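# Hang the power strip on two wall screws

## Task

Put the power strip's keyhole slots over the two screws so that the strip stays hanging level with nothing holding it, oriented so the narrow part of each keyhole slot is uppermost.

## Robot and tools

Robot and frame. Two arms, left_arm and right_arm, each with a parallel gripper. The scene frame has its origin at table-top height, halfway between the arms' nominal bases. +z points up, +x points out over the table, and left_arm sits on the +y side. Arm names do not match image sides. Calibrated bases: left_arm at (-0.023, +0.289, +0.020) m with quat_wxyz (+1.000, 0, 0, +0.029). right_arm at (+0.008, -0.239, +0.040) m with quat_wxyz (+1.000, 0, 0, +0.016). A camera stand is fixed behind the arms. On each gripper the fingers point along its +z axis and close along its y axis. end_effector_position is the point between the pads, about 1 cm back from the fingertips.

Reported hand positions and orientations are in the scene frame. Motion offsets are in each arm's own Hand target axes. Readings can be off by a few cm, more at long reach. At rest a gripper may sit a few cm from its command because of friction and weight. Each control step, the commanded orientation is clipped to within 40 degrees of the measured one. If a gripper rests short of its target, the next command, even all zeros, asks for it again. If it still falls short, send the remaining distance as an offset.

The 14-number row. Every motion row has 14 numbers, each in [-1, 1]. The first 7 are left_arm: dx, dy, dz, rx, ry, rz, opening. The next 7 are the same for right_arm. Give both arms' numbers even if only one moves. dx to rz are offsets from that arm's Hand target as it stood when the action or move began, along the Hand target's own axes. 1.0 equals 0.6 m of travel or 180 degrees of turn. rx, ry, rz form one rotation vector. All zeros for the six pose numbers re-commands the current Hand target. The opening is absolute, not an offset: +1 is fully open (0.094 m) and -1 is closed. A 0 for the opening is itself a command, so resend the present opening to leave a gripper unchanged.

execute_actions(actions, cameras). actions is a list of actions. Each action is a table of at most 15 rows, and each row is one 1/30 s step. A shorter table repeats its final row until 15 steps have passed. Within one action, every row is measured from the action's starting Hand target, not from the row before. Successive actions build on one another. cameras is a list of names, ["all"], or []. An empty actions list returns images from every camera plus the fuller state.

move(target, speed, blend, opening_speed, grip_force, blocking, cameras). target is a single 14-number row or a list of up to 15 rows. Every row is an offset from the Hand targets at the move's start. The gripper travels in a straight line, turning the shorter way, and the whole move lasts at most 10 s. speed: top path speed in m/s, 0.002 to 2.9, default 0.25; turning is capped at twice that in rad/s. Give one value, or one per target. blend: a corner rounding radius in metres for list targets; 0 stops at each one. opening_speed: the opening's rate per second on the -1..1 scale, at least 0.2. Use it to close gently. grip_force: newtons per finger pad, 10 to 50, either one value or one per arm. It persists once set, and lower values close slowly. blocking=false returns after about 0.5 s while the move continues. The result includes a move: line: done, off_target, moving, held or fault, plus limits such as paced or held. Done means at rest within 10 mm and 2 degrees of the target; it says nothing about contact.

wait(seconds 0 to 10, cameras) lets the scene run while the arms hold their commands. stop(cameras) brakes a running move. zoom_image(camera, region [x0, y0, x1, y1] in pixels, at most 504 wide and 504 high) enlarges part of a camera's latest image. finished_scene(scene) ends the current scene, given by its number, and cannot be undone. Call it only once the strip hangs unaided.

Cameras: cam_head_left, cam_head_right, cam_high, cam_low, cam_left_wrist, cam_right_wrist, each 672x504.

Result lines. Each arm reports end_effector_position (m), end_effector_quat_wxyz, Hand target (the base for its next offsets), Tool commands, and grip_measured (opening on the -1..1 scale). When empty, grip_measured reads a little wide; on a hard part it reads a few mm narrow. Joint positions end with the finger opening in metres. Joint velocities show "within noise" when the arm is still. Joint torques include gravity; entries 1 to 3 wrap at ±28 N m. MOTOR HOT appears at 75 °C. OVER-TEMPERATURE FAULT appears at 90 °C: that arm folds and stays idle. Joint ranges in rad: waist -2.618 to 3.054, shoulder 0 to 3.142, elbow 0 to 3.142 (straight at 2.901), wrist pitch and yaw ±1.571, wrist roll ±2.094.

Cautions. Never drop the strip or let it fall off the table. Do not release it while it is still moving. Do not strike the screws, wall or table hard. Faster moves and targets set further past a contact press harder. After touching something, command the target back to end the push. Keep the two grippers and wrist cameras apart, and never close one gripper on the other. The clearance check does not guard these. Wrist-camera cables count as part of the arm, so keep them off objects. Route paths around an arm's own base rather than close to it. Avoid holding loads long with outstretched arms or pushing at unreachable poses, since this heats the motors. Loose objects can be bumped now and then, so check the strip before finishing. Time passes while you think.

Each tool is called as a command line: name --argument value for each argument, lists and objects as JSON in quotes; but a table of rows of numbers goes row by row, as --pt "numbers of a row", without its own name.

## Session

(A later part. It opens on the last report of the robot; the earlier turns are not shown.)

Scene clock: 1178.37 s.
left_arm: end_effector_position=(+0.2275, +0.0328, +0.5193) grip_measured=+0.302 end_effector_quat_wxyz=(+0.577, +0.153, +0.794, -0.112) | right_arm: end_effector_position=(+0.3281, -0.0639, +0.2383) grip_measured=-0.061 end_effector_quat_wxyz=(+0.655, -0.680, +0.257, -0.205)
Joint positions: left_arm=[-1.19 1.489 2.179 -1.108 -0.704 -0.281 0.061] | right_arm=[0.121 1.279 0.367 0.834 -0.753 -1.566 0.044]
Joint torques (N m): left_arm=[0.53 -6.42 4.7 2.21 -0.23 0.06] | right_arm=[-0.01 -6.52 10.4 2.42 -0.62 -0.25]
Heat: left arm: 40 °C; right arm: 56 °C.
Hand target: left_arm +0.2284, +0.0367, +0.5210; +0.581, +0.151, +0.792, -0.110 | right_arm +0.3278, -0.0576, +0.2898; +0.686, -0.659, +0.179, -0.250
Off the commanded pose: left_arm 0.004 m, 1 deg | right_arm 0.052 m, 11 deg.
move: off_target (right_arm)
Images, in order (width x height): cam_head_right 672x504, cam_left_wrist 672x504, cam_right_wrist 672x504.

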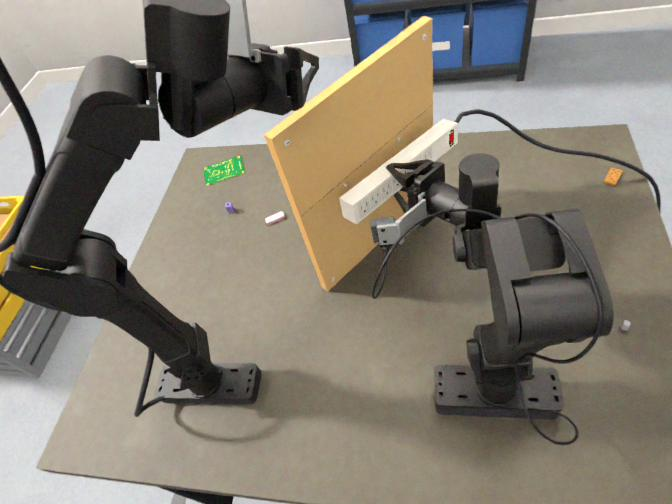

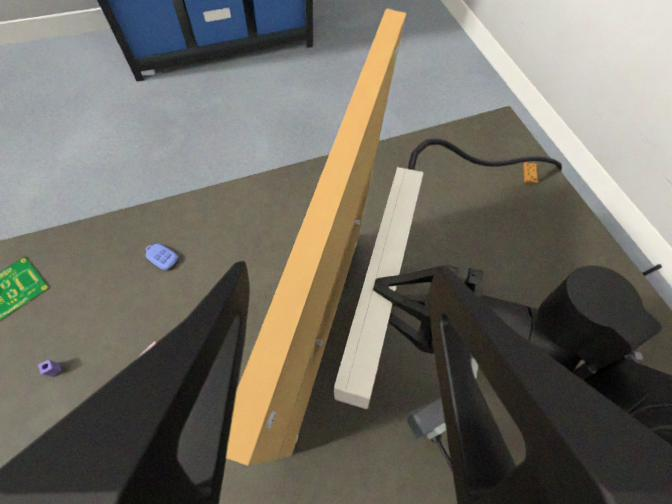

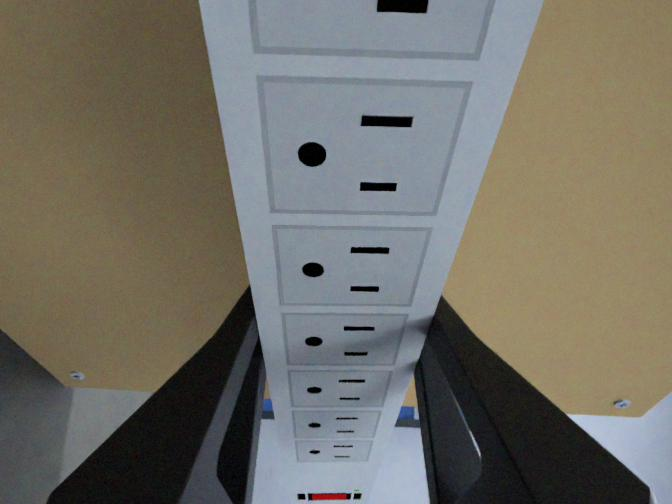

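move --target '[0,0,0,0,0,0,0.3,-0.037,-0.0263,0.0282,0,0,-0.033,-0.35]' --speed 0.05 --cameras '["cam_head_right","cam_head_left","cam_left_wrist","cam_right_wrist"]'

zoom_image --camera "cam_left_wrist" --region '[250, 150, 430, 420]'

zoom_image --camera "cam_head_right" --region '[260, 100, 480, 300]'

zoom_image --camera "cam_head_left" --region '[290, 100, 490, 300]'

Scene clock: 1203.50 s.
left_arm: end_effector_position=(+0.2275, +0.0328, +0.5193) grip_measured=+0.302 end_effector_quat_wxyz=(+0.577, +0.153, +0.794, -0.112) | right_arm: end_effector_position=(+0.3184, -0.0413, +0.2478) grip_measured=-0.061 end_effector_quat_wxyz=(-0.639, +0.698, -0.226, +0.233)
Joint positions: left_arm=[-1.19 1.489 2.179 -1.108 -0.704 -0.281 0.061] | right_arm=[0.236 1.203 0.391 0.718 -0.638 -1.664 0.044]
Joint torques (N m): left_arm=[0.54 -6.43 4.71 2.21 -0.23 0.05] | right_arm=[1.18 -6.19 11.17 2.5 -0.42 -0.41]
Heat: left arm: 40 °C; right arm: 54 °C.
Hand target: left_arm +0.2284, +0.0367, +0.5210; +0.581, +0.151, +0.792, -0.110 | right_arm +0.3178, -0.0310, +0.3048; -0.673, +0.667, -0.144, +0.285
Off the commanded pose: left_arm 0.004 m, 1 deg | right_arm 0.058 m, 12 deg.
move: off_target (right_arm)
Images, in order (width x height): cam_head_left 672x504, cam_head_right 672x504, cam_left_wrist 672x504, cam_right_wrist 672x504.

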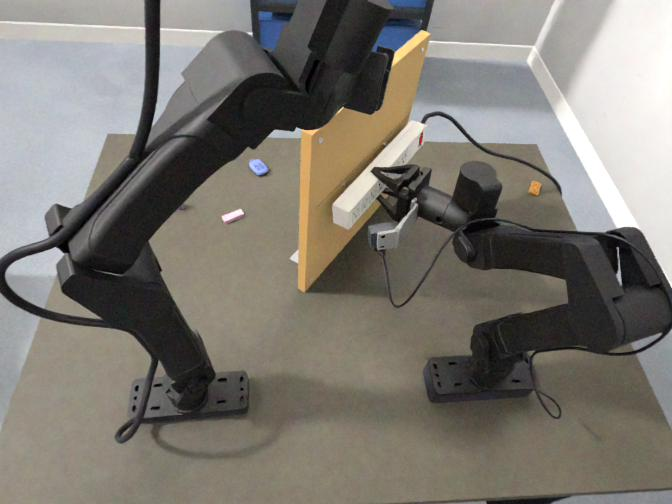

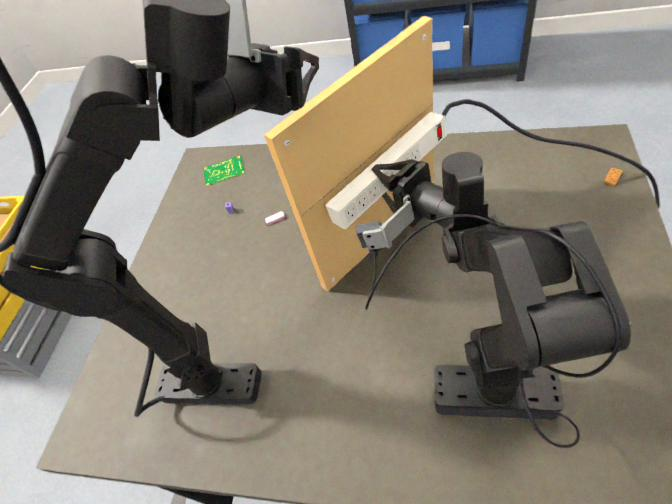

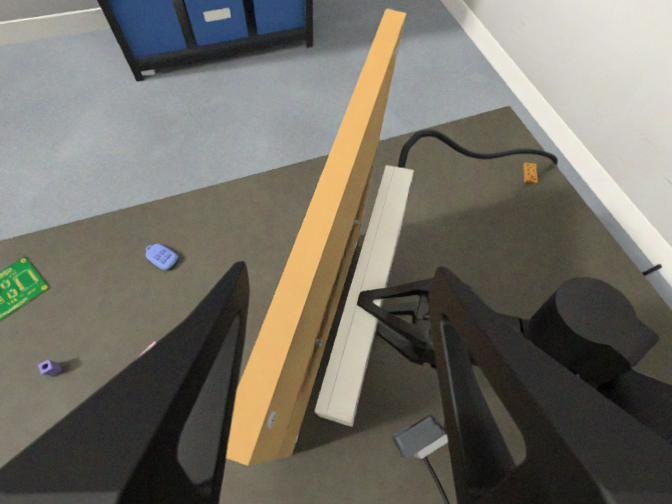

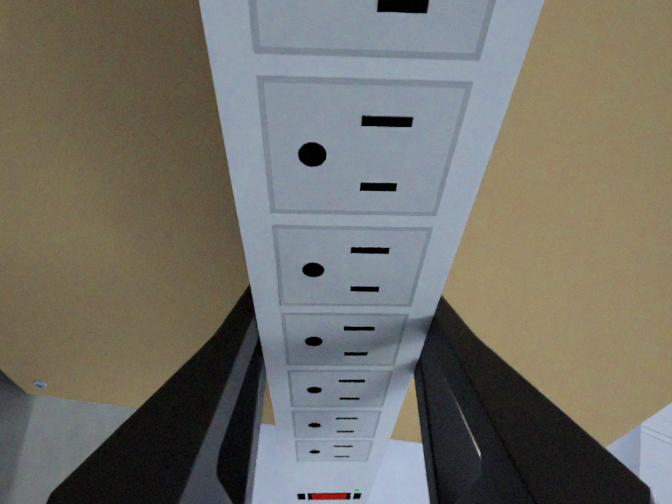

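Scaled by 1.867.

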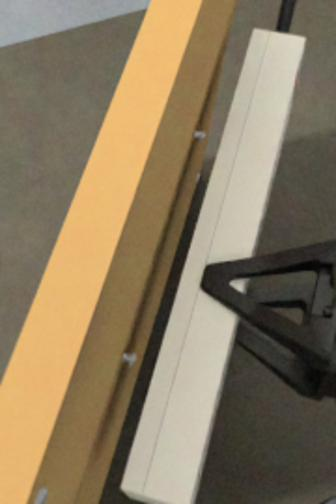

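Scaled by 2.291.

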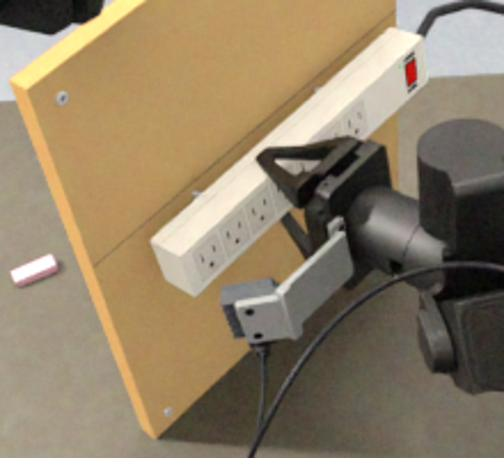

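Scaled by 2.520.

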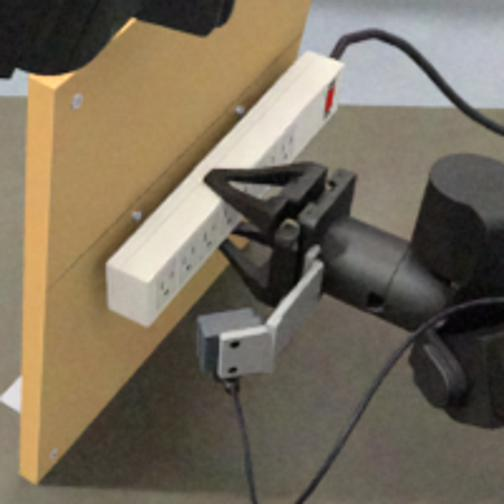

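move --target '[0,0,0,0,0,0,0.3,-0.0008,-0.011,0.0175,0.022,0,0,-0.35]' --speed 0.05 --cameras '["cam_head_right","cam_left_wrist"]'

zoom_image --camera "cam_left_wrist" --region '[250, 150, 430, 420]'

zoom_image --camera "cam_head_right" --region '[260, 100, 480, 300]'

Scene clock: 1228.37 s.
left_arm: end_effector_position=(+0.2275, +0.0328, +0.5193) grip_measured=+0.302 end_effector_quat_wxyz=(+0.577, +0.153, +0.794, -0.112) | right_arm: end_effector_position=(+0.3219, -0.0350, +0.2633) grip_measured=-0.061 end_effector_quat_wxyz=(+0.661, -0.675, +0.213, -0.249)
Joint positions: left_arm=[-1.19 1.489 2.179 -1.108 -0.704 -0.281 0.061] | right_arm=[0.261 1.241 0.391 0.848 -0.613 -1.626 0.044]
Joint torques (N m): left_arm=[0.53 -6.43 4.71 2.21 -0.22 0.06] | right_arm=[1.35 -3.08 10.93 2.73 -0.45 -0.36]
Heat: left arm: 40 °C; right arm: 52 °C.
Hand target: left_arm +0.2284, +0.0367, +0.5210; +0.581, +0.151, +0.792, -0.110 | right_arm +0.3222, -0.0218, +0.3120; +0.695, -0.644, +0.134, -0.290
Off the commanded pose: left_arm 0.004 m, 1 deg | right_arm 0.050 m, 11 deg.
move: off_target (right_arm)
Images, in order (width x height): cam_head_right 672x504, cam_left_wrist 672x504.

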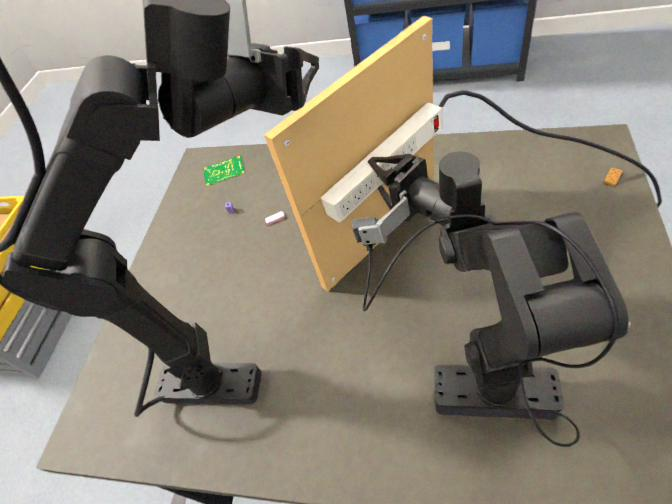

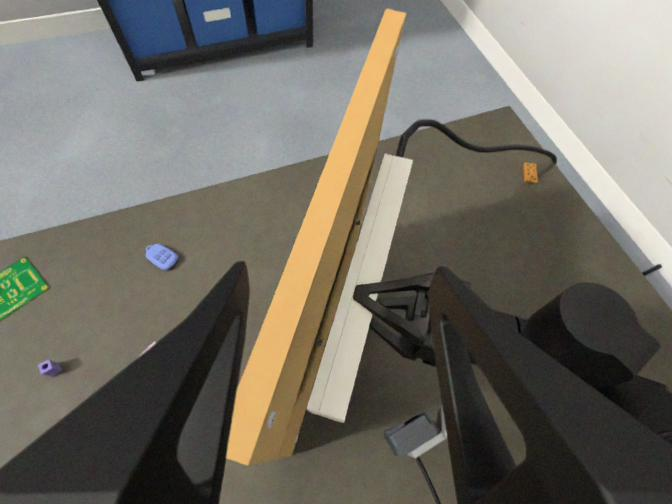

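Scaled by 1.867.

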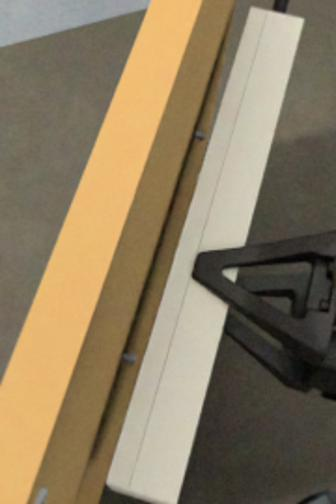

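Scaled by 2.291.

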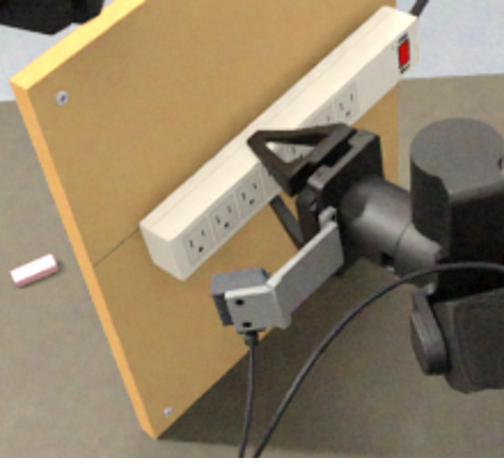

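move --target '[0,0,0,0,0,0,0.3,-0.0165,0.007,-0.0005,0,0,0.006,-0.35]' --speed 0.05 --cameras '["cam_head_right","cam_left_wrist"]'

zoom_image --camera "cam_left_wrist" --region '[250, 150, 430, 420]'

zoom_image --camera "cam_head_right" --region '[310, 90, 450, 230]'

Scene clock: 1258.03 s.
left_arm: end_effector_position=(+0.2275, +0.0328, +0.5193) grip_measured=+0.302 end_effector_quat_wxyz=(+0.577, +0.153, +0.794, -0.112) | right_arm: end_effector_position=(+0.3182, -0.0267, +0.2689) grip_measured=-0.061 end_effector_quat_wxyz=(+0.669, -0.669, +0.207, -0.250)
Joint positions: left_arm=[-1.19 1.489 2.179 -1.108 -0.704 -0.281 0.061] | right_arm=[0.298 1.241 0.391 0.873 -0.584 -1.616 0.044]
Joint torques (N m): left_arm=[0.54 -6.43 4.68 2.21 -0.23 0.06] | right_arm=[1.2 -2.81 9.1 2.78 -0.4 -0.32]
Heat: left arm: 41 °C; right arm: 51 °C.
Hand target: left_arm +0.2284, +0.0367, +0.5210; +0.581, +0.151, +0.792, -0.110 | right_arm +0.3151, -0.0163, +0.3060; +0.698, -0.642, +0.140, -0.284
Off the commanded pose: left_arm 0.004 m, 1 deg | right_arm 0.039 m, 10 deg.
move: off_target (right_arm)
Images, in order (width x height): cam_head_right 672x504, cam_left_wrist 672x504.

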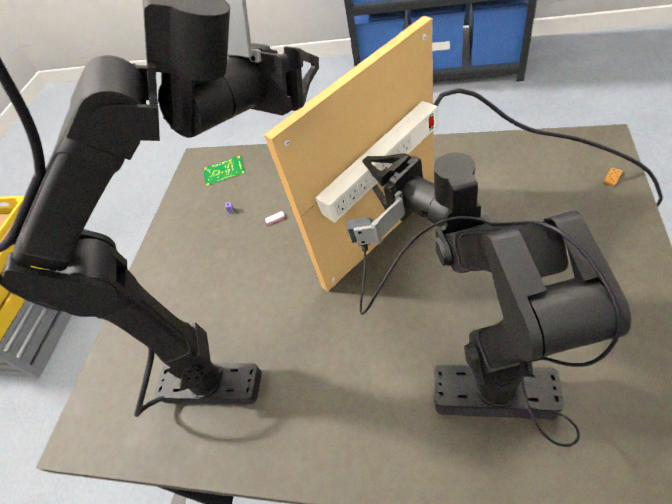

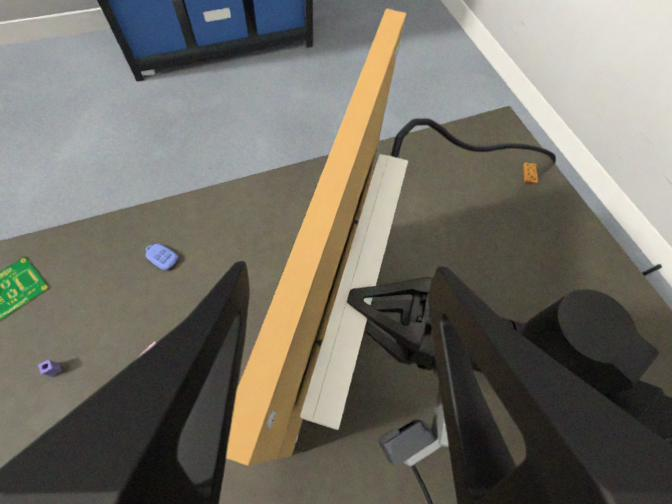

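Scaled by 1.867.

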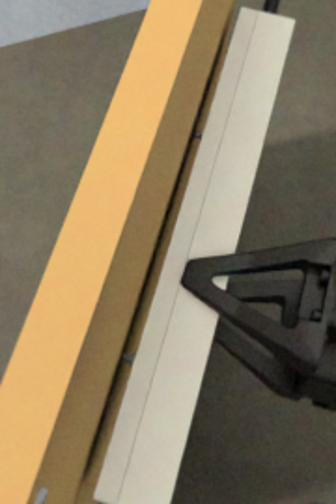

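Scaled by 3.600.

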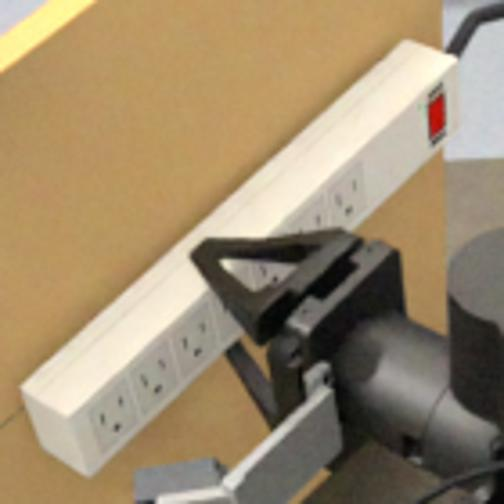

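move --target '[0,0,0,0,0,0,0.3,-0.0087,0.0473,-0.0167,0,0,0.012,-0.35]' --speed 0.05

Scene clock: 1274.60 s.
left_arm: end_effector_position=(+0.2275, +0.0328, +0.5193) grip_measured=+0.302 end_effector_quat_wxyz=(+0.577, +0.153, +0.794, -0.112) | right_arm: end_effector_position=(+0.3195, -0.0262, +0.2597) grip_measured=-0.061 end_effector_quat_wxyz=(+0.684, -0.653, +0.198, -0.258)
Joint positions: left_arm=[-1.19 1.489 2.179 -1.108 -0.704 -0.281 0.061] | right_arm=[0.298 1.345 0.342 1.086 -0.584 -1.591 0.044]
Joint torques (N m): left_arm=[0.53 -6.43 4.7 2.21 -0.23 0.05] | right_arm=[0.09 -3.06 5.93 2.48 -0.55 -0.15]
Heat: left arm: 41 °C; right arm: 52 °C.
Hand target: left_arm +0.2284, +0.0367, +0.5210; +0.581, +0.151, +0.792, -0.110 | right_arm +0.3114, -0.0211, +0.2759; +0.703, -0.640, +0.152, -0.270
Off the commanded pose: left_arm 0.004 m, 1 deg | right_arm 0.019 m, 6 deg.
move: off_target (right_arm)

move --target '[0,0,0,0,0,0,0.3,-0.004,0.012,-0.0133,-0.02,0,0.0,-0.35]' --speed 0.05 --cameras '["cam_left_wrist","cam_head_right"]'

zoom_image --camera "cam_left_wrist" --region '[280, 140, 430, 440]'

Scene clock: 1279.10 s.
left_arm: end_effector_position=(+0.2275, +0.0328, +0.5193) grip_measured=+0.302 end_effector_quat_wxyz=(+0.577, +0.153, +0.794, -0.112) | right_arm: end_effector_position=(+0.3134, -0.0263, +0.2378) grip_measured=-0.061 end_effector_quat_wxyz=(+0.661, -0.682, +0.212, -0.231)
Joint positions: left_arm=[-1.19 1.489 2.179 -1.108 -0.704 -0.281 0.061] | right_arm=[0.293 1.315 0.331 0.961 -0.609 -1.62 0.044]
Joint torques (N m): left_arm=[0.53 -6.43 4.7 2.21 -0.23 0.06] | right_arm=[-0.25 -6.69 5.94 2.36 -0.34 -0.32]
Heat: left arm: 41 °C; right arm: 53 °C.
Hand target: left_arm +0.2284, +0.0367, +0.5210; +0.581, +0.151, +0.792, -0.110 | right_arm +0.3063, -0.0260, +0.2675; +0.683, -0.662, +0.161, -0.265
Off the commanded pose: left_arm 0.004 m, 1 deg | right_arm 0.031 m, 8 deg.
move: off_target (right_arm)
Images, in order (width x height): cam_head_right 672x504, cam_left_wrist 672x504.

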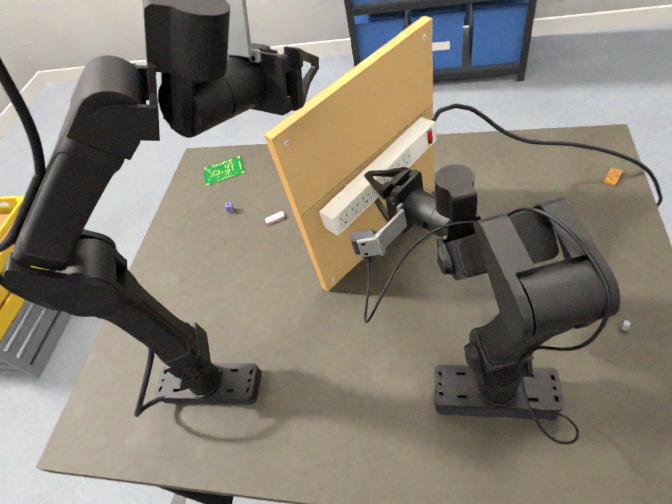

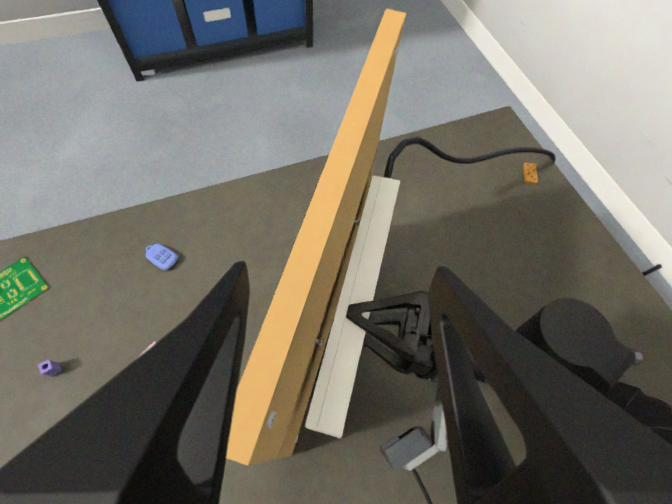

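Scaled by 1.680.

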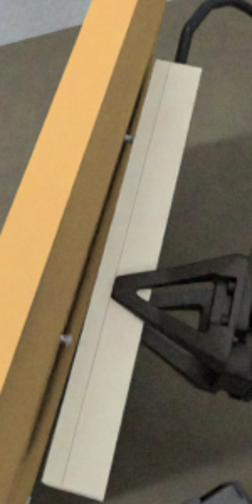

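move --target '[0,0,0,0,0,0,0.3,0.003,-0.02,0.0175,0,0.005,0,-0.35]' --speed 0.04

Scene clock: 1288.27 s.
left_arm: end_effector_position=(+0.2275, +0.0328, +0.5193) grip_measured=+0.302 end_effector_quat_wxyz=(+0.577, +0.153, +0.794, -0.112) | right_arm: end_effector_position=(+0.3119, -0.0254, +0.2323) grip_measured=-0.061 end_effector_quat_wxyz=(+0.649, -0.689, +0.228, -0.227)
Joint positions: left_arm=[-1.19 1.489 2.179 -1.108 -0.704 -0.281 0.061] | right_arm=[0.313 1.284 0.331 0.889 -0.569 -1.621 0.044]
Joint torques (N m): left_arm=[0.53 -6.43 4.7 2.21 -0.22 0.06] | right_arm=[0.88 -6.48 9.51 2.45 -0.23 -0.29]
Heat: left arm: 41 °C; right arm: 52 °C.
Hand target: left_arm +0.2284, +0.0367, +0.5210; +0.581, +0.151, +0.792, -0.110 | right_arm +0.3121, -0.0183, +0.2803; +0.681, -0.659, +0.166, -0.271
Off the commanded pose: left_arm 0.004 m, 1 deg | right_arm 0.049 m, 10 deg.
move: off_target (right_arm)

move --target '[0,0,0,0,0,0,0.3,0.0075,-0.032,0.0,0.008,0,0,-0.35]' --speed 0.04

Scene clock: 1292.43 s.
left_arm: end_effector_position=(+0.2275, +0.0328, +0.5193) grip_measured=+0.302 end_effector_quat_wxyz=(+0.577, +0.153, +0.794, -0.112) | right_arm: end_effector_position=(+0.3113, -0.0258, +0.2440) grip_measured=-0.061 end_effector_quat_wxyz=(+0.653, -0.686, +0.230, -0.226)
Joint positions: left_arm=[-1.19 1.489 2.179 -1.108 -0.704 -0.281 0.061] | right_arm=[0.313 1.237 0.353 0.829 -0.568 -1.609 0.044]
Joint torques (N m): left_arm=[0.54 -6.43 4.7 2.21 -0.22 0.06] | right_arm=[-0.14 -6.34 10.7 2.52 -0.4 -0.27]
Heat: left arm: 41 °C; right arm: 52 °C.
Hand target: left_arm +0.2284, +0.0367, +0.5210; +0.581, +0.151, +0.792, -0.110 | right_arm +0.3127, -0.0206, +0.2998; +0.690, -0.651, +0.163, -0.272
Off the commanded pose: left_arm 0.004 m, 1 deg | right_arm 0.056 m, 11 deg.
move: off_target (right_arm)

move --target '[0,0,0,0,0,0,0.3,0.0,0.0017,0.0167,0.015,0,0,-0.35]' --speed 0.04

Scene clock: 1298.60 s.
left_arm: end_effector_position=(+0.2275, +0.0328, +0.5193) grip_measured=+0.302 end_effector_quat_wxyz=(+0.577, +0.153, +0.794, -0.112) | right_arm: end_effector_position=(+0.3181, -0.0252, +0.2536) grip_measured=-0.061 end_effector_quat_wxyz=(+0.669, -0.665, +0.228, -0.241)
Joint positions: left_arm=[-1.19 1.489 2.179 -1.108 -0.704 -0.281 0.061] | right_arm=[0.318 1.286 0.353 0.945 -0.547 -1.579 0.044]
Joint torques (N m): left_arm=[0.53 -6.42 4.7 2.21 -0.22 0.05] | right_arm=[1.26 -3.1 10.5 2.68 -0.41 -0.29]
Heat: left arm: 41 °C; right arm: 52 °C.
Hand target: left_arm +0.2284, +0.0367, +0.5210; +0.581, +0.151, +0.792, -0.110 | right_arm +0.3187, -0.0125, +0.2999; +0.705, -0.634, +0.156, -0.276
Off the commanded pose: left_arm 0.004 m, 1 deg | right_arm 0.048 m, 11 deg.
move: off_target (right_arm)

wait --seconds 0.2 --cameras '["cam_left_wrist","cam_head_right"]'

zoom_image --camera "cam_left_wrist" --region '[280, 140, 430, 440]'

Scene clock: 1301.53 s.
left_arm: end_effector_position=(+0.2275, +0.0328, +0.5193) grip_measured=+0.302 end_effector_quat_wxyz=(+0.577, +0.153, +0.794, -0.112) | right_arm: end_effector_position=(+0.3182, -0.0253, +0.2537) grip_measured=-0.061 end_effector_quat_wxyz=(+0.669, -0.665, +0.228, -0.241)
Joint positions: left_arm=[-1.19 1.489 2.179 -1.108 -0.704 -0.281 0.061] | right_arm=[0.318 1.286 0.353 0.946 -0.546 -1.579 0.044]
Joint torques (N m): left_arm=[0.53 -6.42 4.68 2.21 -0.23 0.06] | right_arm=[1.21 -3.11 10.5 2.74 -0.42 -0.28]
Heat: left arm: 41 °C; right arm: 53 °C.
Hand target: left_arm +0.2284, +0.0367, +0.5210; +0.581, +0.151, +0.792, -0.110 | right_arm +0.3187, -0.0125, +0.2999; +0.705, -0.634, +0.156, -0.276
Tool commands: left_gripper/opening=+0.3 right_gripper/opening=-0.35
Off the commanded pose: left_arm 0.004 m, 1 deg | right_arm 0.048 m, 11 deg.
wait: 0.20 s; at rest from the start
Images, in order (width x height): cam_head_right 672x504, cam_left_wrist 672x504.

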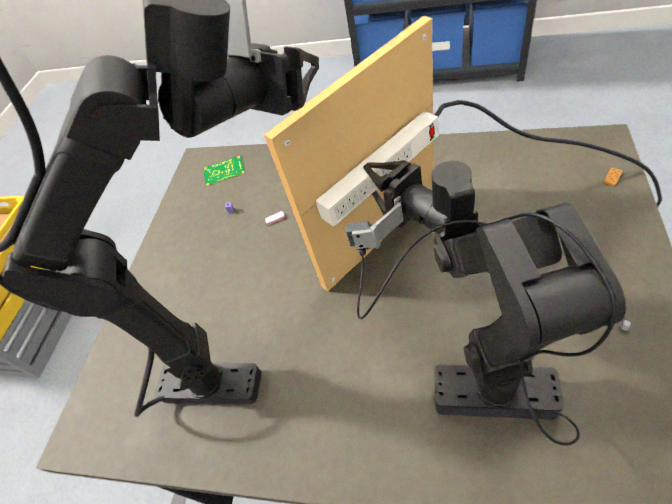

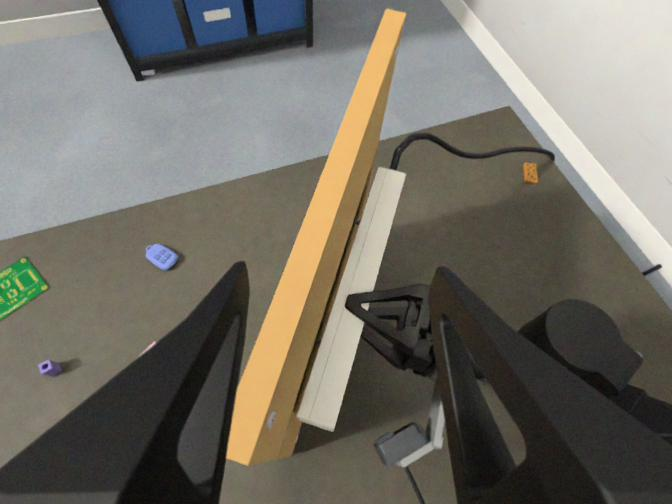

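Scaled by 1.680.

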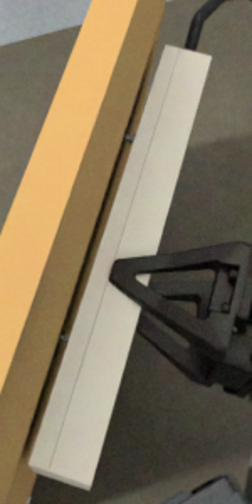

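move --target '[0,0,0,0,0,0,0.3,0.0,0.0017,0.0117,0,0,0,-0.35]' --speed 0.03

Scene clock: 1309.90 s.
left_arm: end_effector_position=(+0.2275, +0.0328, +0.5193) grip_measured=+0.302 end_effector_quat_wxyz=(+0.577, +0.153, +0.794, -0.112) | right_arm: end_effector_position=(+0.3195, -0.0236, +0.2536) grip_measured=-0.061 end_effector_quat_wxyz=(+0.670, -0.663, +0.228, -0.242)
Joint positions: left_arm=[-1.19 1.489 2.179 -1.108 -0.704 -0.281 0.061] | right_arm=[0.324 1.298 0.356 0.961 -0.537 -1.576 0.044]
Joint torques (N m): left_arm=[0.53 -6.42 4.7 2.21 -0.22 0.06] | right_arm=[1.91 -2.17 11.62 2.67 -0.33 -0.31]
Heat: left arm: 41 °C; right arm: 55 °C.
Hand target: left_arm +0.2284, +0.0367, +0.5210; +0.581, +0.151, +0.792, -0.110 | right_arm +0.3230, -0.0069, +0.3000; +0.705, -0.634, +0.156, -0.277
Off the commanded pose: left_arm 0.004 m, 1 deg | right_arm 0.049 m, 11 deg.
move: off_target (right_arm)

move --pt "0 0 0 0 0 0 0.3 -0.0155 -0.0086 0.0012 0 0 0 -0.35" --pt "0 0 0 0 0 0 0.3 0.0113 -0.0083 0.0002 0 0 0 -0.35" --pt "0 0 0 0 0 0 0.3 -0.0146 -0.0152 0.0018 0 0 0 -0.35" --pt "0 0 0 0 0 0 0.3 0.0122 -0.0149 0.0008 0 0 0 -0.35" --speed 0.03

Scene clock: 1319.83 s.
left_arm: end_effector_position=(+0.2275, +0.0328, +0.5193) grip_measured=+0.302 end_effector_quat_wxyz=(+0.577, +0.153, +0.794, -0.112) | right_arm: end_effector_position=(+0.3196, -0.0238, +0.2539) grip_measured=-0.061 end_effector_quat_wxyz=(+0.666, -0.670, +0.232, -0.233)
Joint positions: left_arm=[-1.19 1.489 2.179 -1.108 -0.704 -0.281 0.061] | right_arm=[0.318 1.278 0.373 0.899 -0.552 -1.578 0.044]
Joint torques (N m): left_arm=[0.53 -6.43 4.7 2.21 -0.23 0.06] | right_arm=[0.55 -2.78 12.63 2.73 -0.41 -0.3]
Heat: left arm: 41 °C; right arm: 55 °C.
Hand target: left_arm +0.2284, +0.0367, +0.5210; +0.581, +0.151, +0.792, -0.110 | right_arm +0.3274, -0.0111, +0.3097; +0.705, -0.634, +0.156, -0.276
Off the commanded pose: left_arm 0.004 m, 1 deg | right_arm 0.058 m, 12 deg.
move: off_target (right_arm)

wait --seconds 0.1 --cameras '["cam_left_wrist"]'

zoom_image --camera "cam_left_wrist" --region '[280, 140, 430, 440]'

Scene clock: 1322.73 s.
left_arm: end_effector_position=(+0.2275, +0.0328, +0.5193) grip_measured=+0.302 end_effector_quat_wxyz=(+0.577, +0.153, +0.794, -0.112) | right_arm: end_effector_position=(+0.3196, -0.0238, +0.2539) grip_measured=-0.061 end_effector_quat_wxyz=(+0.666, -0.670, +0.232, -0.233)
Joint positions: left_arm=[-1.19 1.489 2.179 -1.108 -0.704 -0.281 0.061] | right_arm=[0.318 1.278 0.373 0.899 -0.552 -1.578 0.044]
Joint torques (N m): left_arm=[0.53 -6.43 4.7 2.21 -0.23 0.05] | right_arm=[0.55 -2.74 12.63 2.74 -0.44 -0.3]
Heat: left arm: 41 °C; right arm: 56 °C.
Hand target: left_arm +0.2284, +0.0367, +0.5210; +0.581, +0.151, +0.792, -0.110 | right_arm +0.3274, -0.0111, +0.3097; +0.705, -0.634, +0.156, -0.276
Tool commands: left_gripper/opening=+0.3 right_gripper/opening=-0.35
Off the commanded pose: left_arm 0.004 m, 1 deg | right_arm 0.058 m, 12 deg.
wait: 0.10 s; at rest from the start
Images, in order (width x height): cam_left_wrist 672x504.

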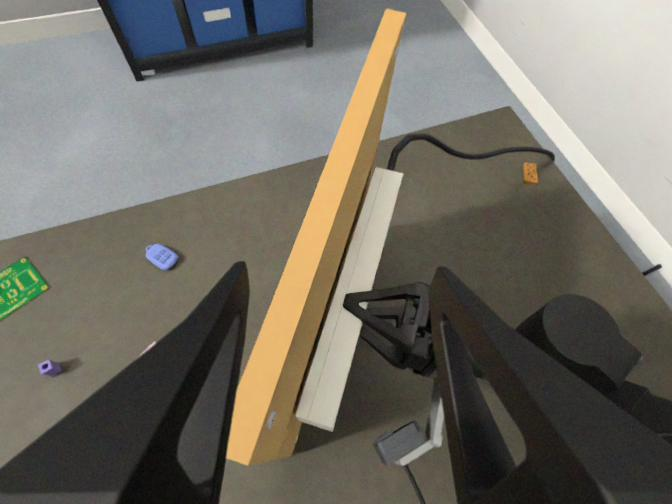

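Scaled by 1.680.

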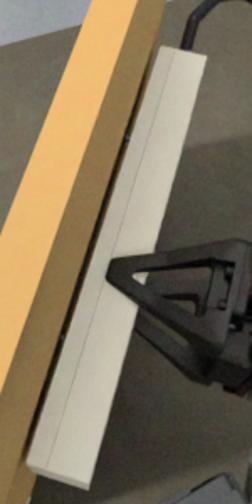

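move --pt "0 0 0 0 0 0 0.3 -0.006 -0.0012 -0.0117 0 0 0 -0.35" --pt "0 0 0 0 0 0 0.3 -0.016 -0.0066 -0.0111 0 0 0 -0.35" --pt "0 0 0 0 0 0 0.3 0.002 -0.0066 -0.0111 0 0 0 -0.35" --speed 0.03

Scene clock: 1334.43 s.
left_arm: end_effector_position=(+0.2275, +0.0328, +0.5193) grip_measured=+0.302 end_effector_quat_wxyz=(+0.577, +0.153, +0.794, -0.112) | right_arm: end_effector_position=(+0.3216, -0.0254, +0.2580) grip_measured=-0.061 end_effector_quat_wxyz=(+0.666, -0.670, +0.231, -0.234)
Joint positions: left_arm=[-1.19 1.489 2.179 -1.108 -0.704 -0.281 0.061] | right_arm=[0.307 1.271 0.386 0.882 -0.562 -1.578 0.044]
Joint torques (N m): left_arm=[0.53 -6.42 4.71 2.22 -0.23 0.05] | right_arm=[-0.08 -4.4 11.15 2.71 -0.56 -0.29]
Heat: left arm: 41 °C; right arm: 57 °C.
Hand target: left_arm +0.2284, +0.0367, +0.5210; +0.581, +0.151, +0.792, -0.110 | right_arm +0.3238, -0.0174, +0.3127; +0.705, -0.634, +0.156, -0.276
Off the commanded pose: left_arm 0.004 m, 1 deg | right_arm 0.055 m, 12 deg.
move: off_target (right_arm)

move --pt "0 0 0 0 0 0 0.3 -0.02 -0.0033 0.0 0 0 0 -0.35" --pt "0 0 0 0 0 0 0.3 -0.002 -0.0066 0.0005 0 0 0 -0.35" --pt "0 0 0 0 0 0 0.3 -0.022 -0.01 0.0005 0 0 0 -0.35" --pt "0 0 0 0 0 0 0.3 -0.004 -0.01 0.0005 0 0 0 -0.35" --speed 0.03

Scene clock: 1340.33 s.
left_arm: end_effector_position=(+0.2275, +0.0328, +0.5193) grip_measured=+0.302 end_effector_quat_wxyz=(+0.577, +0.153, +0.794, -0.112) | right_arm: end_effector_position=(+0.3198, -0.0250, +0.2597) grip_measured=-0.061 end_effector_quat_wxyz=(+0.662, -0.672, +0.236, -0.233)
Joint positions: left_arm=[-1.19 1.489 2.179 -1.108 -0.704 -0.281 0.061] | right_arm=[0.316 1.242 0.392 0.833 -0.547 -1.581 0.044]
Joint torques (N m): left_arm=[0.54 -6.43 4.71 2.21 -0.22 0.06] | right_arm=[-0.02 -4.49 11.4 2.8 -0.6 -0.27]
Heat: left arm: 41 °C; right arm: 57 °C.
Hand target: left_arm +0.2284, +0.0367, +0.5210; +0.581, +0.151, +0.792, -0.110 | right_arm +0.3209, -0.0159, +0.3184; +0.705, -0.634, +0.156, -0.276
Off the commanded pose: left_arm 0.004 m, 1 deg | right_arm 0.059 m, 12 deg.
move: off_target (right_arm)

move --pt "0 0 0 0 0 0 0.3 -0.018 -0.0033 0.001 0 0 0 -0.35" --pt "0 0 0 0 0 0 0.3 0.004 -0.0066 0.001 0 0 0 -0.35" --pt "0 0 0 0 0 0 0.3 -0.018 -0.01 0.001 0 0 0 -0.35" --pt "0 0 0 0 0 0 0.3 0.0 -0.01 0.001 0 0 0 -0.35" --speed 0.03 --cameras '["cam_left_wrist"]'

zoom_image --camera "cam_left_wrist" --region '[280, 140, 430, 440]'

Scene clock: 1347.40 s.
left_arm: end_effector_position=(+0.2275, +0.0328, +0.5193) grip_measured=+0.302 end_effector_quat_wxyz=(+0.577, +0.153, +0.794, -0.112) | right_arm: end_effector_position=(+0.3189, -0.0252, +0.2671) grip_measured=-0.061 end_effector_quat_wxyz=(+0.664, -0.670, +0.237, -0.233)
Joint positions: left_arm=[-1.19 1.489 2.179 -1.108 -0.704 -0.281 0.061] | right_arm=[0.318 1.215 0.405 0.798 -0.543 -1.576 0.044]
Joint torques (N m): left_arm=[0.53 -6.43 4.7 2.21 -0.22 0.06] | right_arm=[0.02 -3.92 11.69 2.83 -0.61 -0.33]
Heat: left arm: 41 °C; right arm: 58 °C.
Hand target: left_arm +0.2284, +0.0367, +0.5210; +0.581, +0.151, +0.792, -0.110 | right_arm +0.3201, -0.0158, +0.3244; +0.705, -0.634, +0.156, -0.276
Off the commanded pose: left_arm 0.004 m, 1 deg | right_arm 0.058 m, 12 deg.
move: off_target (right_arm)
Images, in order (width x height): cam_left_wrist 672x504.

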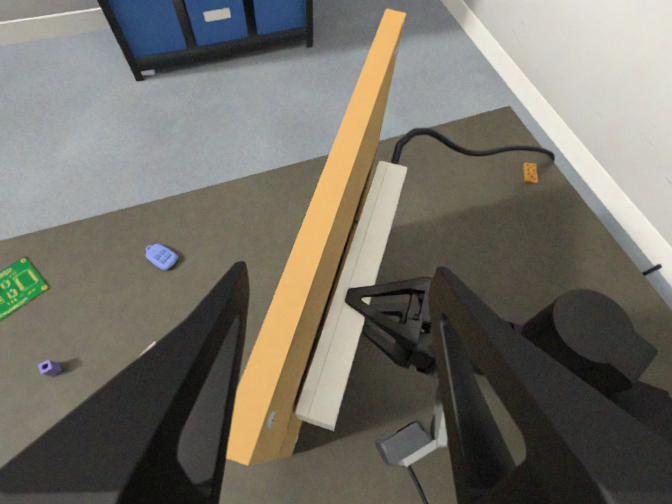

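Scaled by 1.680.

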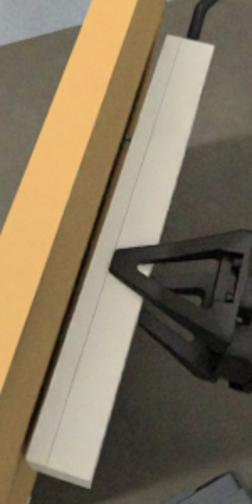

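wait --seconds 0.1 --cameras '["cam_head_right","cam_head_left","cam_right_wrist"]'

zoom_image --camera "cam_head_right" --region '[260, 10, 460, 300]'

zoom_image --camera "cam_head_left" --region '[290, 100, 490, 300]'

Scene clock: 1357.20 s.
left_arm: end_effector_position=(+0.2275, +0.0328, +0.5193) grip_measured=+0.302 end_effector_quat_wxyz=(+0.577, +0.153, +0.794, -0.112) | right_arm: end_effector_position=(+0.3188, -0.0252, +0.2671) grip_measured=-0.061 end_effector_quat_wxyz=(+0.664, -0.670, +0.237, -0.233)
Joint positions: left_arm=[-1.19 1.489 2.179 -1.108 -0.704 -0.281 0.061] | right_arm=[0.318 1.215 0.405 0.798 -0.543 -1.576 0.044]
Joint torques (N m): left_arm=[0.53 -6.42 4.7 2.21 -0.22 0.06] | right_arm=[-0.05 -3.95 11.74 2.78 -0.61 -0.33]
Heat: left arm: 41 °C; right arm: 60 °C.
Hand target: left_arm +0.2284, +0.0367, +0.5210; +0.581, +0.151, +0.792, -0.110 | right_arm +0.3201, -0.0158, +0.3244; +0.705, -0.634, +0.156, -0.276
Tool commands: left_gripper/opening=+0.3 right_gripper/opening=-0.35
Off the commanded pose: left_arm 0.004 m, 1 deg | right_arm 0.058 m, 12 deg.
wait: 0.10 s; at rest from the start
Images, in order (width x height): cam_head_left 672x504, cam_head_right 672x504, cam_right_wrist 672x504.

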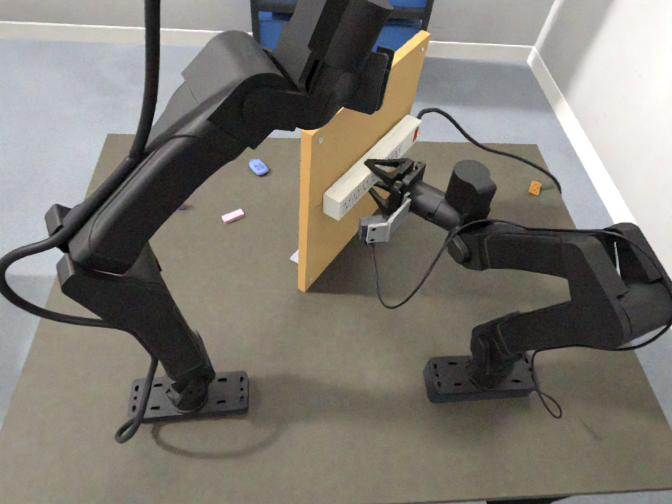

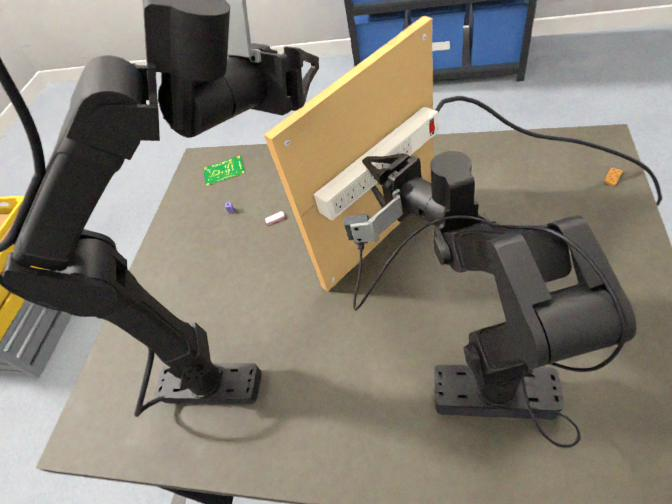

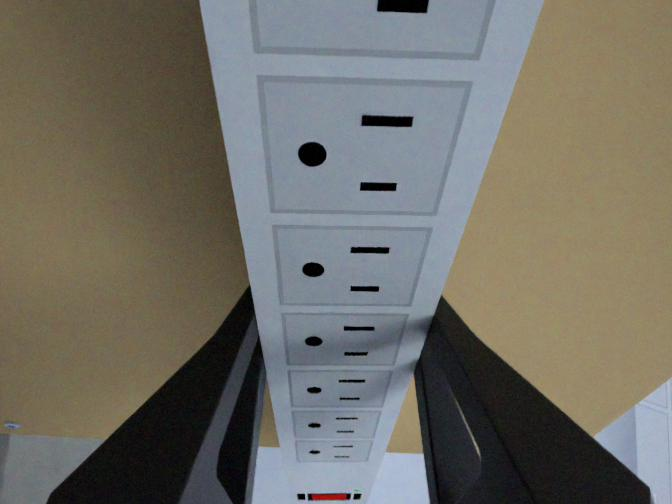

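Scaled by 1.738.

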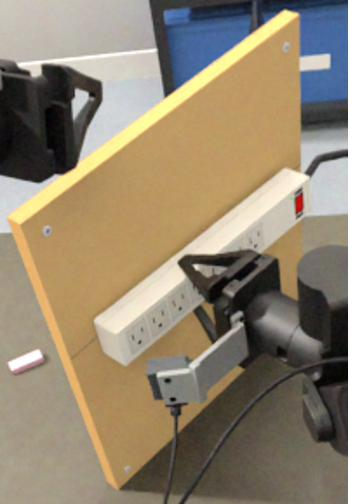

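Scaled by 2.520.

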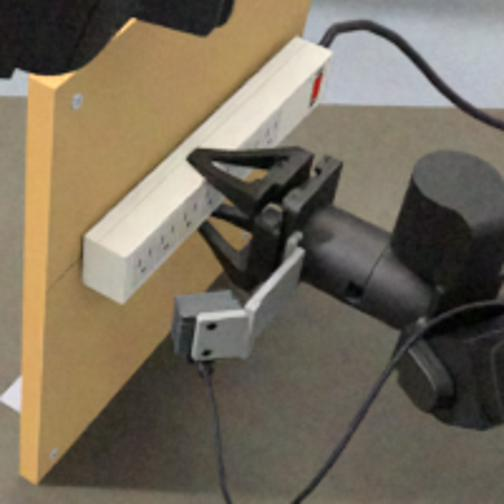

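zoom_image --camera "cam_head_right" --region '[290, 170, 350, 230]'

zoom_image --camera "cam_head_left" --region '[300, 180, 360, 240]'

Scaled by 8.400.

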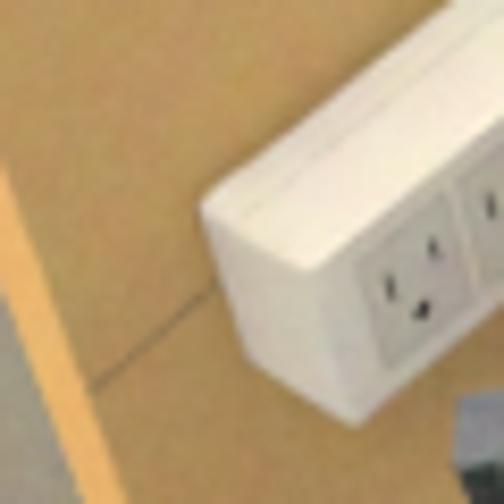

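Scaled by 8.400.

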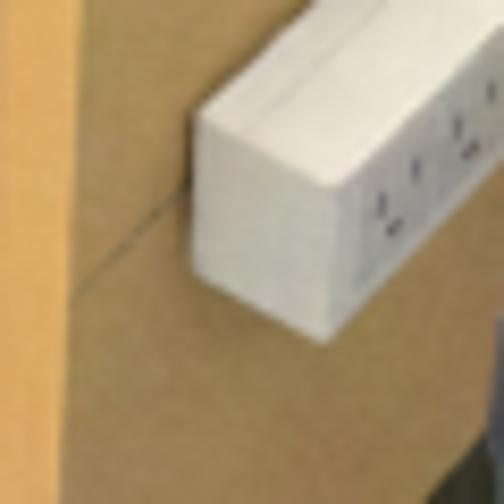

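zoom_image --camera "cam_head_right" --region '[390, 80, 450, 140]'

zoom_image --camera "cam_head_left" --region '[370, 90, 430, 150]'

Scaled by 8.400.

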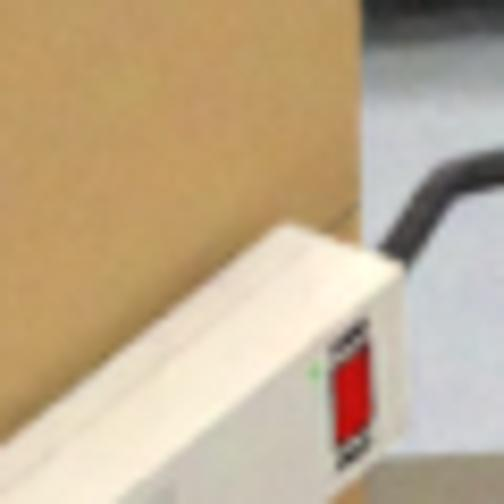

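Scaled by 8.400.

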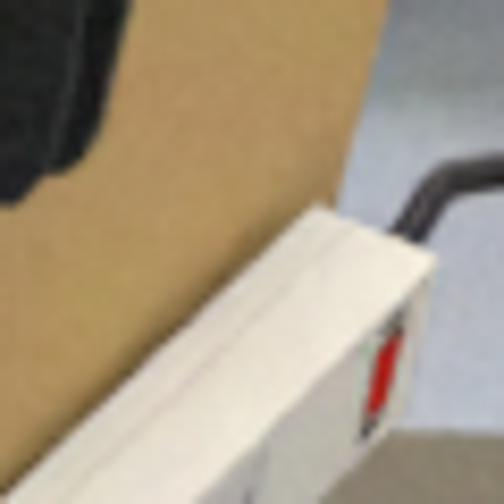

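move --target '[0,0,0,0,0,0,0.3,-0.0045,0.0312,-0.0147,0,-0.011,-0.0167,-0.35]' --speed 0.04 --cameras '["cam_left_wrist","cam_head_right"]'

zoom_image --camera "cam_left_wrist" --region '[280, 140, 430, 440]'

zoom_image --camera "cam_head_right" --region '[290, 170, 350, 230]'

zoom_image --camera "cam_head_right" --region '[390, 80, 450, 140]'

Scene clock: 1400.57 s.
left_arm: end_effector_position=(+0.2275, +0.0328, +0.5193) grip_measured=+0.302 end_effector_quat_wxyz=(+0.577, +0.153, +0.794, -0.112) | right_arm: end_effector_position=(+0.3226, -0.0279, +0.2694) grip_measured=-0.061 end_effector_quat_wxyz=(+0.671, -0.669, +0.205, -0.247)
Joint positions: left_arm=[-1.19 1.489 2.179 -1.108 -0.704 -0.281 0.061] | right_arm=[0.282 1.264 0.405 0.885 -0.607 -1.611 0.044]
Joint torques (N m): left_arm=[0.53 -6.43 4.7 2.22 -0.23 0.06] | right_arm=[0.21 -3.11 7.99 2.88 -0.64 -0.45]
Heat: left arm: 42 °C; right arm: 66 °C.
Hand target: left_arm +0.2284, +0.0367, +0.5210; +0.581, +0.151, +0.792, -0.110 | right_arm +0.3165, -0.0205, +0.3043; +0.700, -0.643, +0.127, -0.284
Off the commanded pose: left_arm 0.004 m, 1 deg | right_arm 0.036 m, 11 deg.
move: off_target (right_arm)
Images, in order (width x height): cam_head_right 672x504, cam_left_wrist 672x504.

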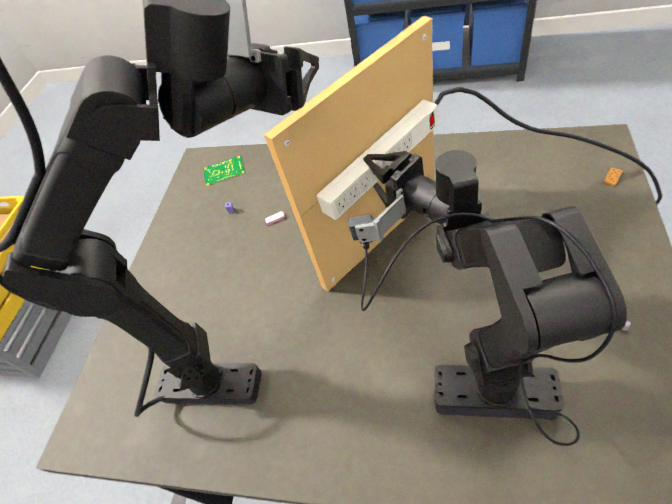

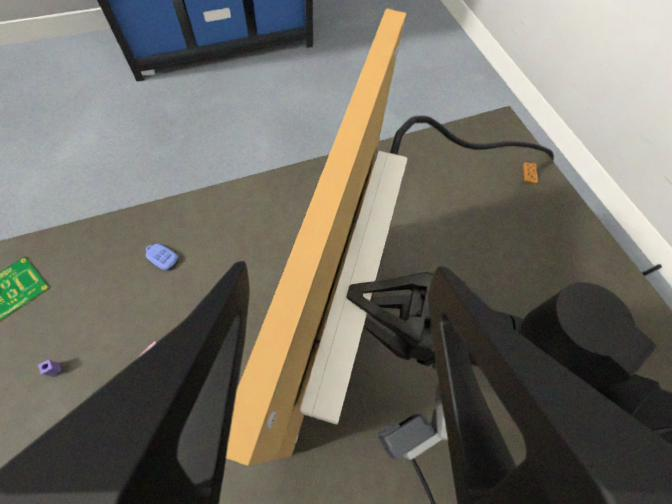

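Scaled by 1.680.

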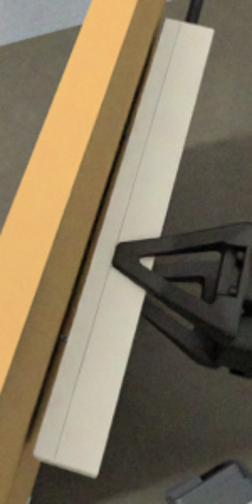

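Scaled by 8.400.

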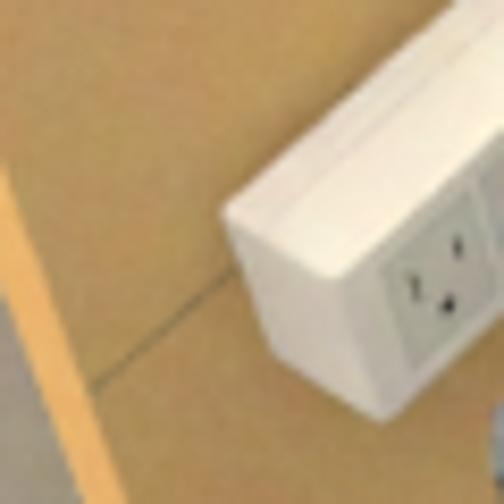

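Scaled by 8.400.

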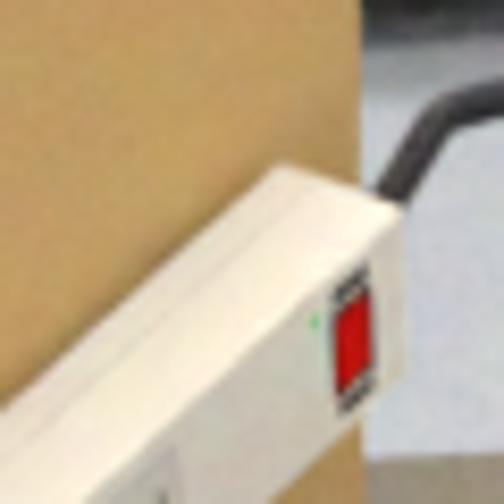

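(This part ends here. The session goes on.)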